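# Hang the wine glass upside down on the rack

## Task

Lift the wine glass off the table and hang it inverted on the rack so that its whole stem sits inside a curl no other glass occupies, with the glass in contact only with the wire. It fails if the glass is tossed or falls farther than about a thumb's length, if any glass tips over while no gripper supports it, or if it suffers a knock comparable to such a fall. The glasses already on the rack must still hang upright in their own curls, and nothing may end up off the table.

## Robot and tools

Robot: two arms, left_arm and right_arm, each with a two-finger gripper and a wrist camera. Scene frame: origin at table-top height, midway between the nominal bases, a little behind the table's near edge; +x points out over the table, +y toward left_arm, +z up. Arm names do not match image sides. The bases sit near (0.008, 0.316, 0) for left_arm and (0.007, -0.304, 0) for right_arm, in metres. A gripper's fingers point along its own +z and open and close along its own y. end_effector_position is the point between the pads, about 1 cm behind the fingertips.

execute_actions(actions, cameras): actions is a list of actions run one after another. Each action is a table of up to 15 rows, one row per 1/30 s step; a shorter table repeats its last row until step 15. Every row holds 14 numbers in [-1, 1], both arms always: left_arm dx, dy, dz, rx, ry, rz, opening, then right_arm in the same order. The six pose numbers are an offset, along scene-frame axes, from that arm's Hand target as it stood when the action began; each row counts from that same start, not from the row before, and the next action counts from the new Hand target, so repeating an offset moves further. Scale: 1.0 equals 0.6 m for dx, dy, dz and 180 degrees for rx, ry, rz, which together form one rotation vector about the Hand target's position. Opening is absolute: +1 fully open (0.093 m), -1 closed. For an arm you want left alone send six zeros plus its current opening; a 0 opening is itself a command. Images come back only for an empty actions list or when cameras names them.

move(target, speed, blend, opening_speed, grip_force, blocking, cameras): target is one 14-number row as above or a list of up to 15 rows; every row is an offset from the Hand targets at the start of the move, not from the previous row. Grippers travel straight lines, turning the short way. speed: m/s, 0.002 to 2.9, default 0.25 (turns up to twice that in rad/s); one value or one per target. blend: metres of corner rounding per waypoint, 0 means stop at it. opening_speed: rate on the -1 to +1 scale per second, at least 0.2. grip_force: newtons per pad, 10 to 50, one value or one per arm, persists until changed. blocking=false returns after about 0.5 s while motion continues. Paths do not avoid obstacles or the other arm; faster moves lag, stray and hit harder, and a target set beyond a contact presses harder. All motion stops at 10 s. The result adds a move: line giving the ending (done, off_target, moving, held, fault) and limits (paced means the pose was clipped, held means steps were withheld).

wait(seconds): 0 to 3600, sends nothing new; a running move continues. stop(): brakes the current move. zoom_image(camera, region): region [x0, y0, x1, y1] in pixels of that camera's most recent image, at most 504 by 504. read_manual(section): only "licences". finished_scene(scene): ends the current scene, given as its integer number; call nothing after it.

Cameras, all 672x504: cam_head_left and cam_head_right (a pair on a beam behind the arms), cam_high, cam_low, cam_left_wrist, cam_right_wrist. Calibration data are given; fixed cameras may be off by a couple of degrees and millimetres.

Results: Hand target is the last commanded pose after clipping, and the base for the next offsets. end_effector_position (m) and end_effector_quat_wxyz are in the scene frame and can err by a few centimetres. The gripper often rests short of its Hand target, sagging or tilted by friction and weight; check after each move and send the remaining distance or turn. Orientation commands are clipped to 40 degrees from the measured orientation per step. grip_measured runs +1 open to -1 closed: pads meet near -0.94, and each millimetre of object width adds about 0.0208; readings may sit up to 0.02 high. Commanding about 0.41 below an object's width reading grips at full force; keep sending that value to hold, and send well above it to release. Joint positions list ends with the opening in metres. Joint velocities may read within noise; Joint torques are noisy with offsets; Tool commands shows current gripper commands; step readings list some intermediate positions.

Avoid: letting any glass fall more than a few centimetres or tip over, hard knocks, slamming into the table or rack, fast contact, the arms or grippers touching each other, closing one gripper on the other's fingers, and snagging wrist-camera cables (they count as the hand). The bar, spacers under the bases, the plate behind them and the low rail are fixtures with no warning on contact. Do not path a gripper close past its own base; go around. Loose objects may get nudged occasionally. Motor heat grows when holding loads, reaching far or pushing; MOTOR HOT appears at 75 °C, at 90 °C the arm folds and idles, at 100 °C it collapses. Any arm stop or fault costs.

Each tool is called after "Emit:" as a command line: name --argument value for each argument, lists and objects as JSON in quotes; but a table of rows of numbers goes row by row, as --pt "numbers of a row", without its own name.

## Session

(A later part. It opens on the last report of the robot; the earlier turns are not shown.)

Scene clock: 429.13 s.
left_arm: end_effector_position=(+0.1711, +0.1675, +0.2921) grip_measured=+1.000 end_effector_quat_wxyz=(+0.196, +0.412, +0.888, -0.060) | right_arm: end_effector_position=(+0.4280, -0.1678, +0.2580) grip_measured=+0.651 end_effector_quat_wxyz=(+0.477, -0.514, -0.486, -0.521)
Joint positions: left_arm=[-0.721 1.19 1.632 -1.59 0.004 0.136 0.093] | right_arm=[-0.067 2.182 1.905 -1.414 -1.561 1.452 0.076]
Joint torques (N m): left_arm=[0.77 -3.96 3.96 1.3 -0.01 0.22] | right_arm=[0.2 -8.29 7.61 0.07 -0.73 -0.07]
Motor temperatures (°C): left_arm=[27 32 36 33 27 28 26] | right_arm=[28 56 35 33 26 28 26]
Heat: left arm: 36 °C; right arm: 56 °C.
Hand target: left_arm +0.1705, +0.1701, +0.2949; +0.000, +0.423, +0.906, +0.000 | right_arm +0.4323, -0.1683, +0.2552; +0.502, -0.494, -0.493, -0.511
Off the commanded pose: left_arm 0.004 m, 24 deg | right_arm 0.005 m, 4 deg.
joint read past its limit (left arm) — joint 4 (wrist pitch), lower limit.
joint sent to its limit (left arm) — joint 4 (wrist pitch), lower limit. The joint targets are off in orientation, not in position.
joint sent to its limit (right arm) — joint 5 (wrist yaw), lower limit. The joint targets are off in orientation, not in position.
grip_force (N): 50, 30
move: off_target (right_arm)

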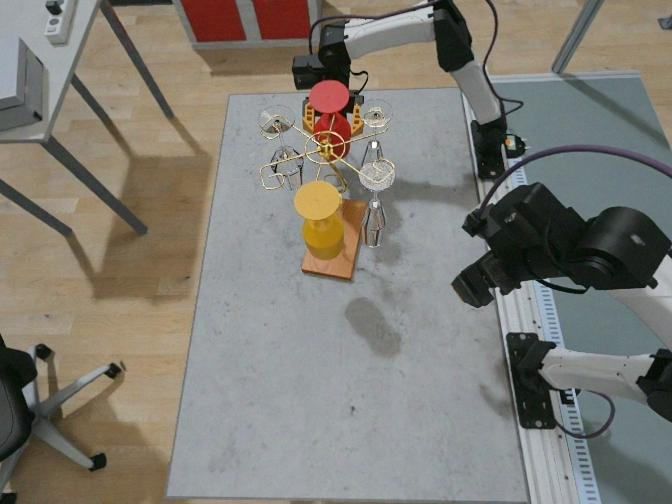

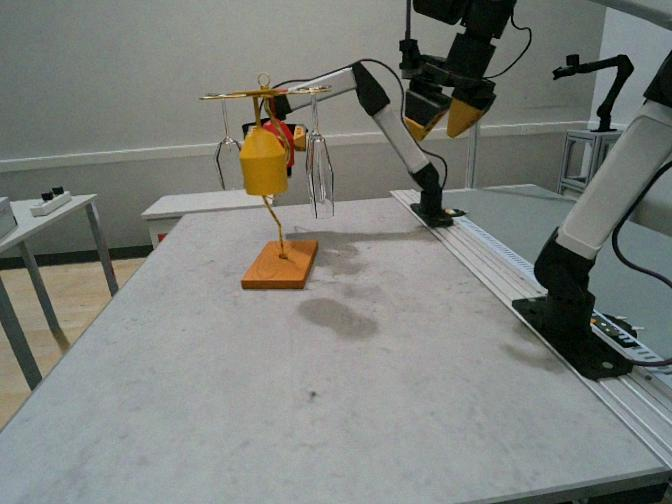

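Emit:
move --target '[0,0,0,0,0,0,1, 0.002,0.0,-0.009,0,0,0,0.1]' --speed 0.05 --cameras '["cam_high","cam_low","cam_head_right"]'

Emit:
zoom_image --camera "cam_high" --region '[270, 70, 370, 160]'

Emit:
zoom_image --camera "cam_low" --region '[230, 60, 310, 110]'

Emit:
zoom_image --camera "cam_head_right" --region '[320, 170, 440, 290]'

Scene clock: 432.63 s.
left_arm: end_effector_position=(+0.1711, +0.1675, +0.2921) grip_measured=+1.000 end_effector_quat_wxyz=(+0.196, +0.412, +0.888, -0.060) | right_arm: end_effector_position=(+0.4288, -0.1679, +0.2578) grip_measured=+0.651 end_effector_quat_wxyz=(+0.479, -0.512, -0.485, -0.524)
Joint positions: left_arm=[-0.721 1.19 1.632 -1.59 0.004 0.136 0.093] | right_arm=[-0.067 2.186 1.905 -1.414 -1.569 1.446 0.076]
Joint torques (N m): left_arm=[0.73 -3.93 3.95 1.3 -0.01 0.23] | right_arm=[0.18 -7.99 6.9 0.16 -0.68 -0.09]
Motor temperatures (°C): left_arm=[27 32 36 33 27 28 26] | right_arm=[28 56 35 33 26 28 26]
Heat: left arm: 36 °C; right arm: 56 °C.
Hand target: left_arm +0.1705, +0.1701, +0.2949; +0.000, +0.423, +0.906, +0.000 | right_arm +0.4335, -0.1683, +0.2498; +0.502, -0.494, -0.493, -0.511
Off the commanded pose: left_arm 0.004 m, 24 deg | right_arm 0.009 m, 4 deg.
joint read past its limit (left arm) — joint 4 (wrist pitch), lower limit.
joint sent to its limit (left arm) — joint 4 (wrist pitch), lower limit. The joint targets are off in orientation, not in position.
joint sent to its limit (right arm) — joint 5 (wrist yaw), lower limit. The joint targets are off in orientation, not in position.
grip_force (N): 50, 30
move: off_target (right_arm)
Images, in order (width x height): cam_head_right 672x504, cam_high 672x504, cam_low 672x504.

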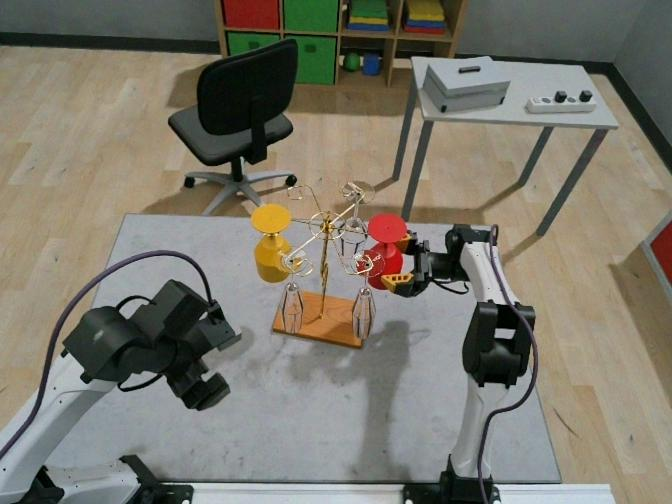

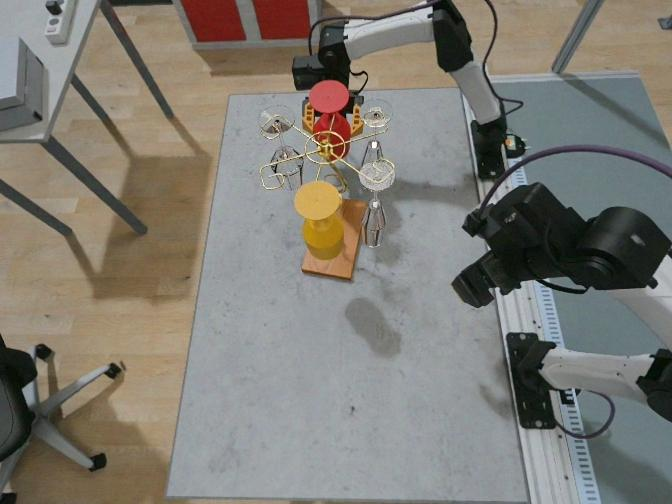

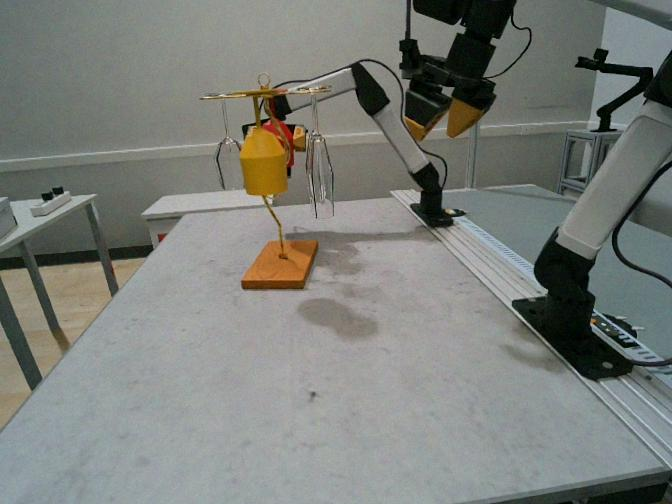

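Scaled by 5.040 from the camera's image (finer frame: 960x720).

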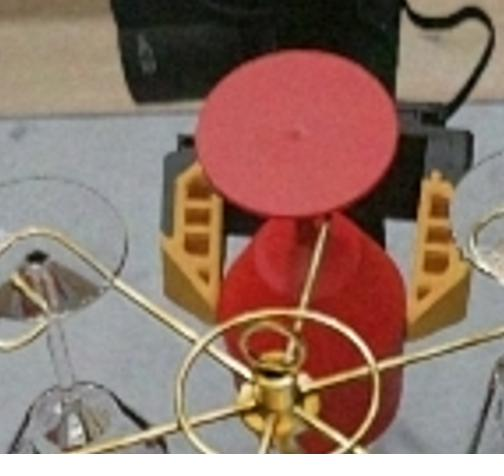

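Scaled by 6.300 from the camera's image (finer frame: 960x720).

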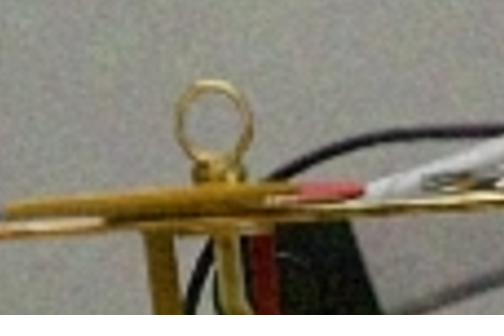

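Scaled by 4.200 from the camera's image (finer frame: 960x720).

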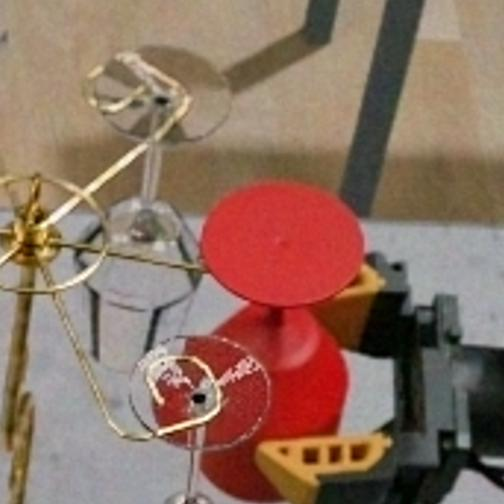

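Emit:
move --target '[0,0,0,0,0,0,1, 0,0,0.008,0,0,0,0.1]' --speed 0.03

Emit:
move --target '[0,0,0,0,0,0,1, 0,0,0,0,0,0,0.5]' --opening_speed 0.3 --cameras '["cam_high","cam_low","cam_head_right"]'

Emit:
zoom_image --camera "cam_high" --region '[270, 70, 370, 160]'

Emit:
zoom_image --camera "cam_head_right" --region '[320, 170, 440, 290]'

Scene clock: 444.80 s.
left_arm: end_effector_position=(+0.1711, +0.1675, +0.2921) grip_measured=+1.000 end_effector_quat_wxyz=(+0.196, +0.412, +0.888, -0.060) | right_arm: end_effector_position=(+0.4288, -0.1679, +0.2578) grip_measured=+0.651 end_effector_quat_wxyz=(+0.479, -0.512, -0.485, -0.524)
Joint positions: left_arm=[-0.721 1.19 1.632 -1.59 0.004 0.136 0.093] | right_arm=[-0.067 2.186 1.905 -1.414 -1.569 1.446 0.076]
Joint torques (N m): left_arm=[0.76 -3.99 3.96 1.31 -0.02 0.23] | right_arm=[0.24 -8.34 8.05 0.11 -0.66 0.07]
Heat: left arm: 36 °C; right arm: 53 °C.
Hand target: left_arm +0.1705, +0.1701, +0.2949; +0.000, +0.423, +0.906, +0.000 | right_arm +0.4335, -0.1683, +0.2546; +0.502, -0.494, -0.493, -0.511
Off the commanded pose: left_arm 0.004 m, 24 deg | right_arm 0.006 m, 4 deg.
joint read past its limit (left arm) — joint 4 (wrist pitch), lower limit.
joint read past its limit (right arm) — joint 5 (wrist yaw), lower limit.
joint sent to its limit (left arm) — joint 4 (wrist pitch), lower limit. The joint targets are off in orientation, not in position.
joint sent to its limit (right arm) — joint 5 (wrist yaw), lower limit. The joint targets are off in orientation, not in position.
grip_force (N): 50, 30
move: off_target (right_arm)

Scene clock: 446.33 s.
left_arm: end_effector_position=(+0.1711, +0.1675, +0.2921) grip_measured=+1.000 end_effector_quat_wxyz=(+0.196, +0.412, +0.888, -0.060) | right_arm: end_effector_position=(+0.4288, -0.1679, +0.2578) grip_measured=+0.651 end_effector_quat_wxyz=(+0.479, -0.512, -0.485, -0.524)
Joint positions: left_arm=[-0.721 1.19 1.632 -1.59 0.004 0.136 0.093] | right_arm=[-0.067 2.186 1.905 -1.414 -1.569 1.446 0.076]
Joint torques (N m): left_arm=[0.75 -3.96 3.93 1.3 -0.01 0.23] | right_arm=[0.27 -8.39 8.09 0.12 -0.65 0.03]
Heat: left arm: 36 °C; right arm: 53 °C.
Hand target: left_arm +0.1705, +0.1701, +0.2949; +0.000, +0.423, +0.906, +0.000 | right_arm +0.4335, -0.1683, +0.2546; +0.502, -0.494, -0.493, -0.511
Off the commanded pose: left_arm 0.004 m, 24 deg | right_arm 0.006 m, 4 deg.
joint read past its limit (left arm) — joint 4 (wrist pitch), lower limit.
joint read past its limit (right arm) — joint 5 (wrist yaw), lower limit.
joint sent to its limit (left arm) — joint 4 (wrist pitch), lower limit. The joint targets are off in orientation, not in position.
joint sent to its limit (right arm) — joint 5 (wrist yaw), lower limit. The joint targets are off in orientation, not in position.
grip_force (N): 50, 30
move: done
Images, in order (width x height): cam_head_right 672x504, cam_high 672x504, cam_low 672x504.

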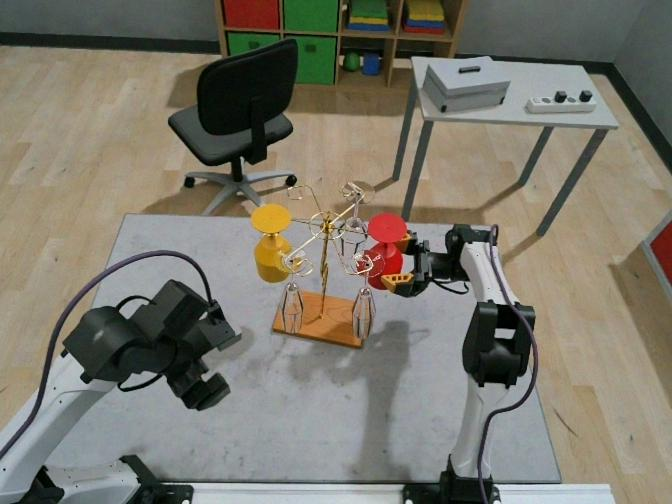

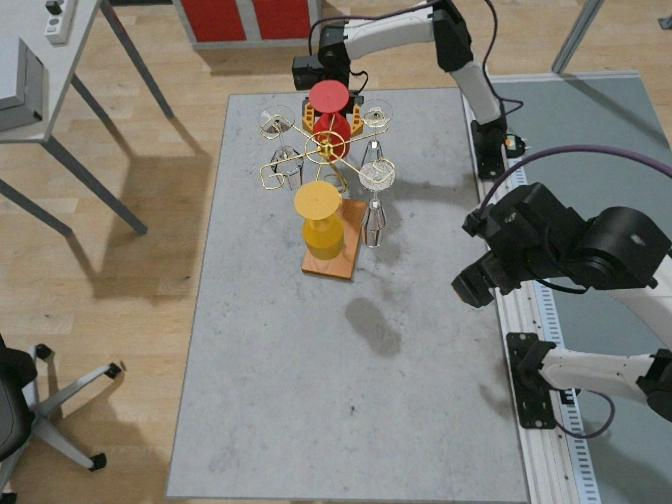

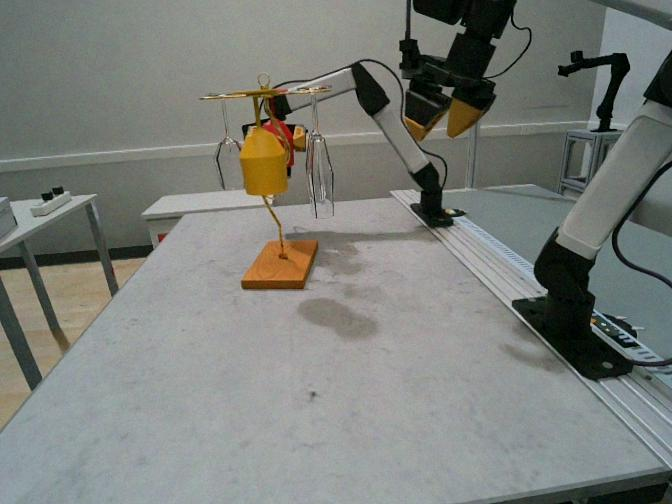

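Scaled by 5.040 from the camera's image (finer frame: 960x720).

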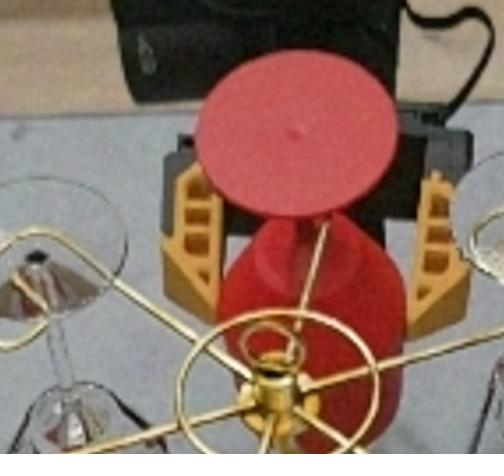

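Scaled by 4.200 from the camera's image (finer frame: 960x720).

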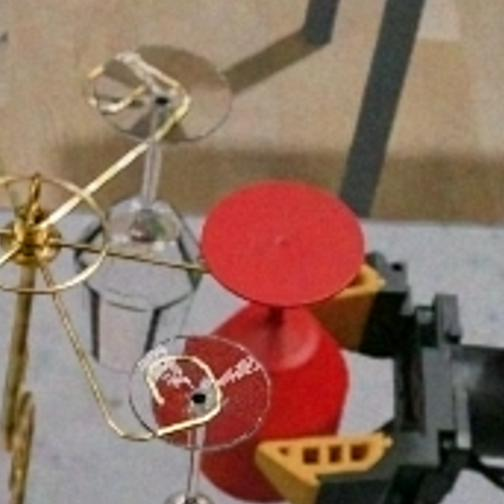

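Emit:
move --target '[0,0,0,0,0,0,1, 0,0,0,0,0,0,1]' --opening_speed 0.4 --cameras '["cam_high","cam_low","cam_head_right"]'

Emit:
zoom_image --camera "cam_high" --region '[270, 70, 370, 160]'

Emit:
zoom_image --camera "cam_head_right" --region '[320, 170, 440, 290]'

Emit:
zoom_image --camera "cam_low" --region '[190, 60, 350, 160]'

Scene clock: 451.13 s.
left_arm: end_effector_position=(+0.1711, +0.1675, +0.2921) grip_measured=+1.000 end_effector_quat_wxyz=(+0.196, +0.412, +0.888, -0.060) | right_arm: end_effector_position=(+0.4298, -0.1679, +0.2537) grip_measured=+0.999 end_effector_quat_wxyz=(+0.480, -0.515, -0.484, -0.521)
Joint positions: left_arm=[-0.721 1.19 1.632 -1.59 0.004 0.136 0.093] | right_arm=[-0.067 2.195 1.905 -1.414 -1.565 1.446 0.093]
Joint torques (N m): left_arm=[0.76 -3.96 3.95 1.3 -0.01 0.23] | right_arm=[0.24 -9.01 8.17 0.08 -0.73 0.01]
Heat: left arm: 36 °C; right arm: 53 °C.
Hand target: left_arm +0.1705, +0.1701, +0.2949; +0.000, +0.423, +0.906, +0.000 | right_arm +0.4335, -0.1683, +0.2546; +0.502, -0.494, -0.493, -0.511
Off the commanded pose: left_arm 0.004 m, 24 deg | right_arm 0.004 m, 4 deg.
joint read past its limit (left arm) — joint 4 (wrist pitch), lower limit.
joint sent to its limit (left arm) — joint 4 (wrist pitch), lower limit. The joint targets are off in orientation, not in position.
joint sent to its limit (right arm) — joint 5 (wrist yaw), lower limit. The joint targets are off in orientation, not in position.
grip_force (N): 50, 30
move: done
Images, in order (width x height): cam_head_right 672x504, cam_high 672x504, cam_low 672x504.

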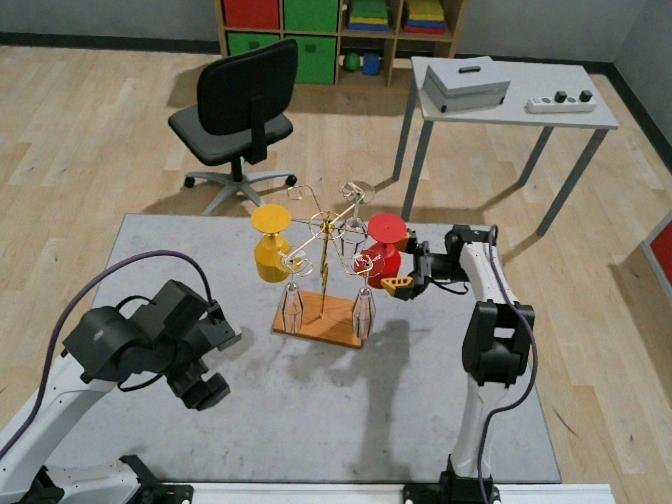

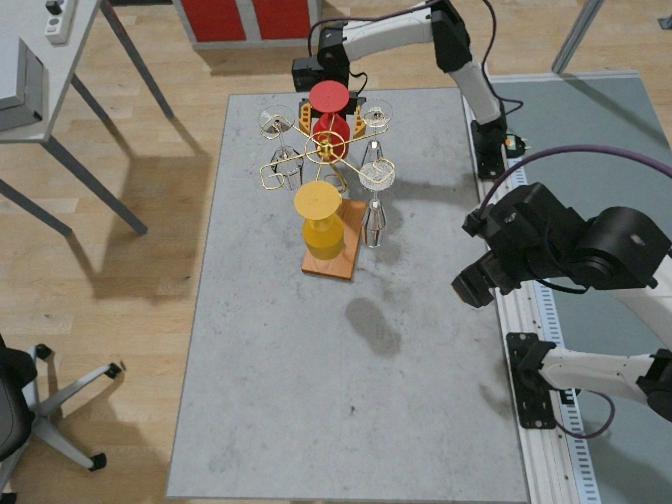

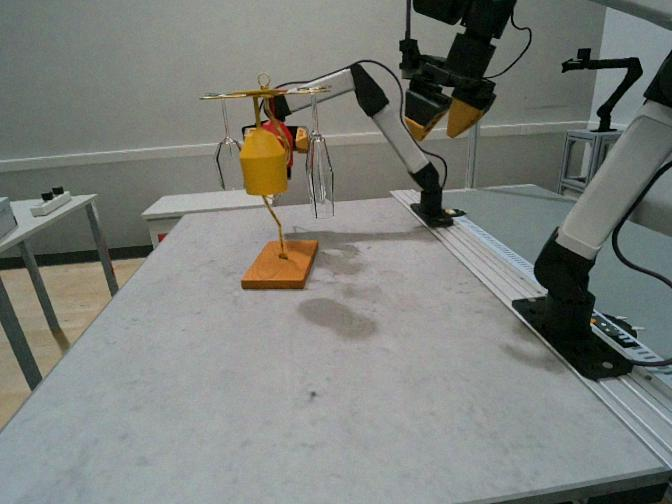

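Scaled by 5.040 from the camera's image (finer frame: 960x720).

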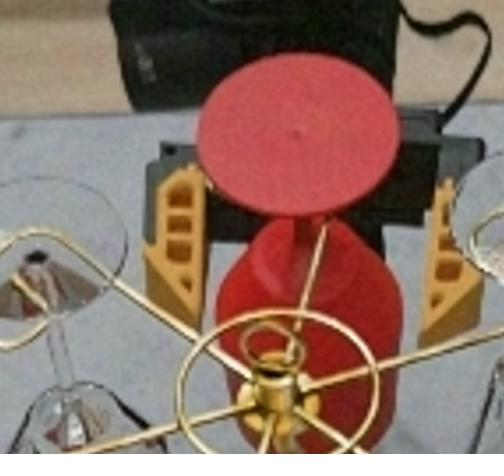

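Scaled by 4.200 from the camera's image (finer frame: 960x720).

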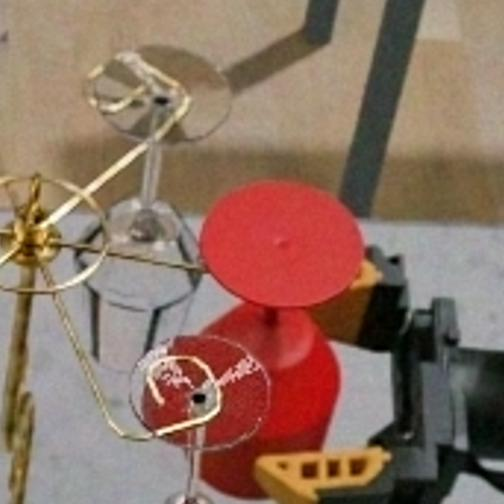

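Scaled by 3.150 from the camera's image (finer frame: 960x720).

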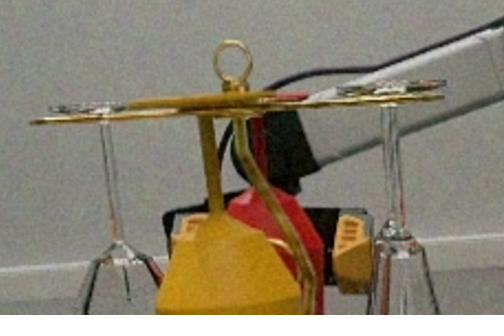

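Emit:
move --pt "0 0 0 0 0 0 1 0 -0.1 0 0 0 0 1" --pt "0 0 0 0 0 0 1 0 -0.28 -0.02 0 0 0 1" --speed '[0.05,0.1]' --blend 0.01 --cameras '["cam_high","cam_low","cam_head_right"]'

Emit:
zoom_image --camera "cam_high" --region '[270, 70, 370, 160]'

Emit:
zoom_image --camera "cam_head_right" --region '[320, 170, 440, 290]'

Emit:
zoom_image --camera "cam_low" --region '[190, 60, 350, 160]'

Scene clock: 457.80 s.
left_arm: end_effector_position=(+0.1711, +0.1675, +0.2921) grip_measured=+1.000 end_effector_quat_wxyz=(+0.196, +0.412, +0.888, -0.060) | right_arm: end_effector_position=(+0.4336, -0.3340, +0.2323) grip_measured=+1.000 end_effector_quat_wxyz=(-0.367, +0.624, +0.393, +0.567)
Joint positions: left_arm=[-0.721 1.19 1.632 -1.59 0.004 0.136 0.093] | right_arm=[-0.458 2.195 1.877 -1.56 -1.465 1.287 0.093]
Joint torques (N m): left_arm=[0.73 -3.95 3.95 1.3 -0.01 0.23] | right_arm=[-0.23 -10.73 8.17 -0.37 -0.69 -0.23]
Heat: left arm: 36 °C; right arm: 54 °C.
Hand target: left_arm +0.1705, +0.1701, +0.2949; +0.000, +0.423, +0.906, +0.000 | right_arm +0.4335, -0.3363, +0.2426; -0.502, +0.494, +0.493, +0.511
Off the commanded pose: left_arm 0.004 m, 24 deg | right_arm 0.011 m, 25 deg.
joint read past its limit (left arm) — joint 4 (wrist pitch), lower limit.
joint sent to its limit (left arm) — joint 4 (wrist pitch), lower limit. The joint targets are off in orientation, not in position.
joint sent to its limit (right arm) — joint 4 (wrist pitch), lower limit. The joint targets are off in orientation, not in position.
grip_force (N): 50, 30
move: off_target (right_arm)
Images, in order (width x height): cam_head_right 672x504, cam_high 672x504, cam_low 672x504.

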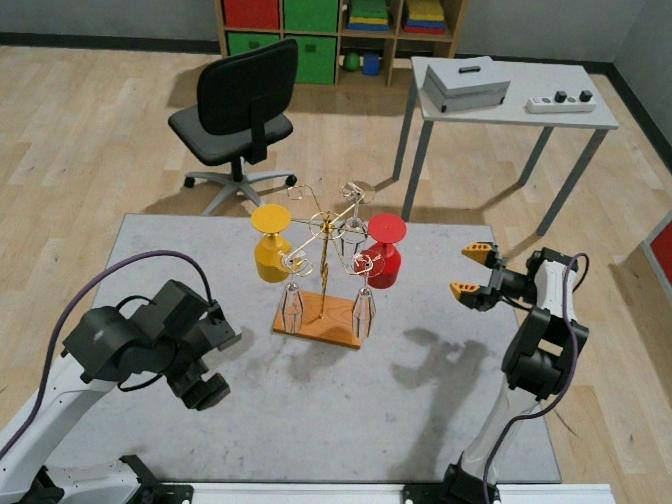

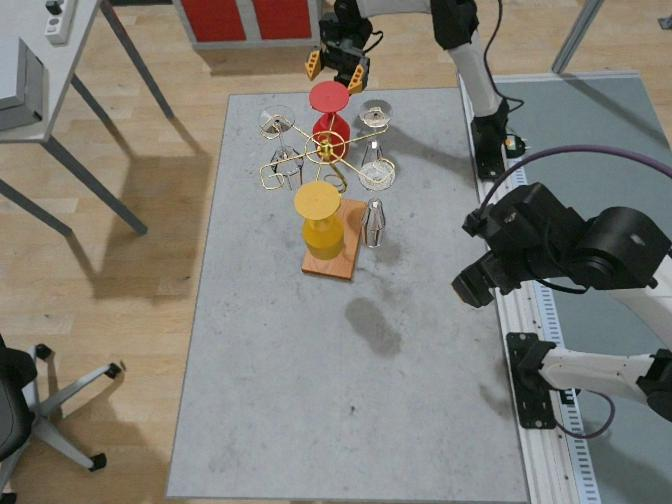

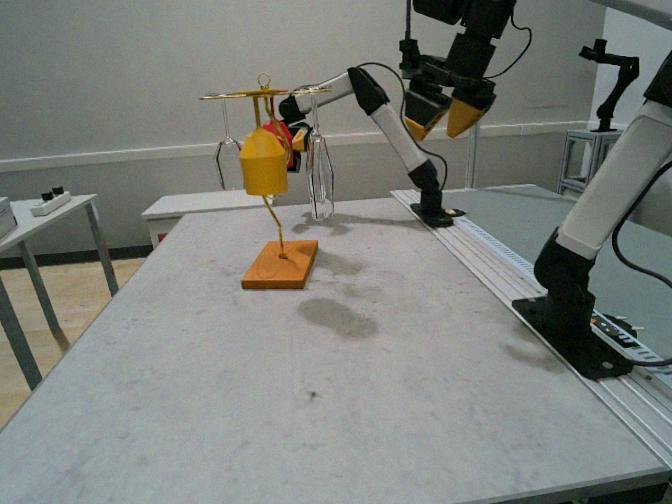

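Scaled by 5.040 from the camera's image (finer frame: 960x720).

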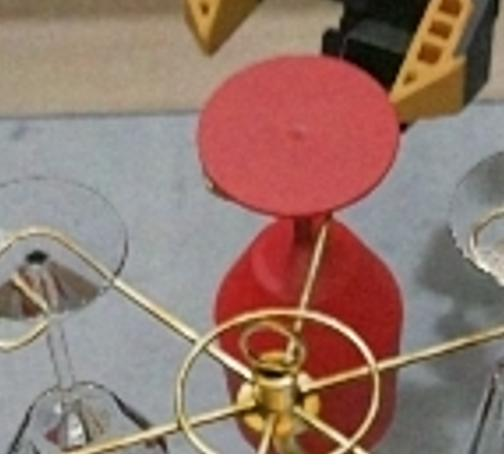

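Scaled by 4.200 from the camera's image (finer frame: 960x720).

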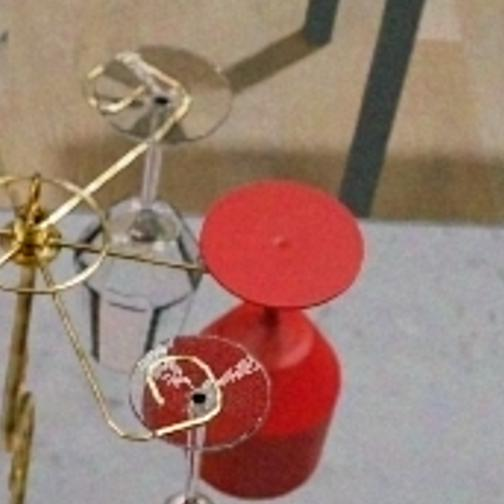

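Scaled by 3.150 from the camera's image (finer frame: 960x720).

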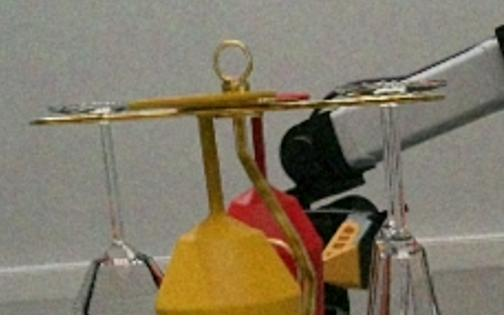

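Emit:
finished_scene --scene 2

The scene is finished: the task was done.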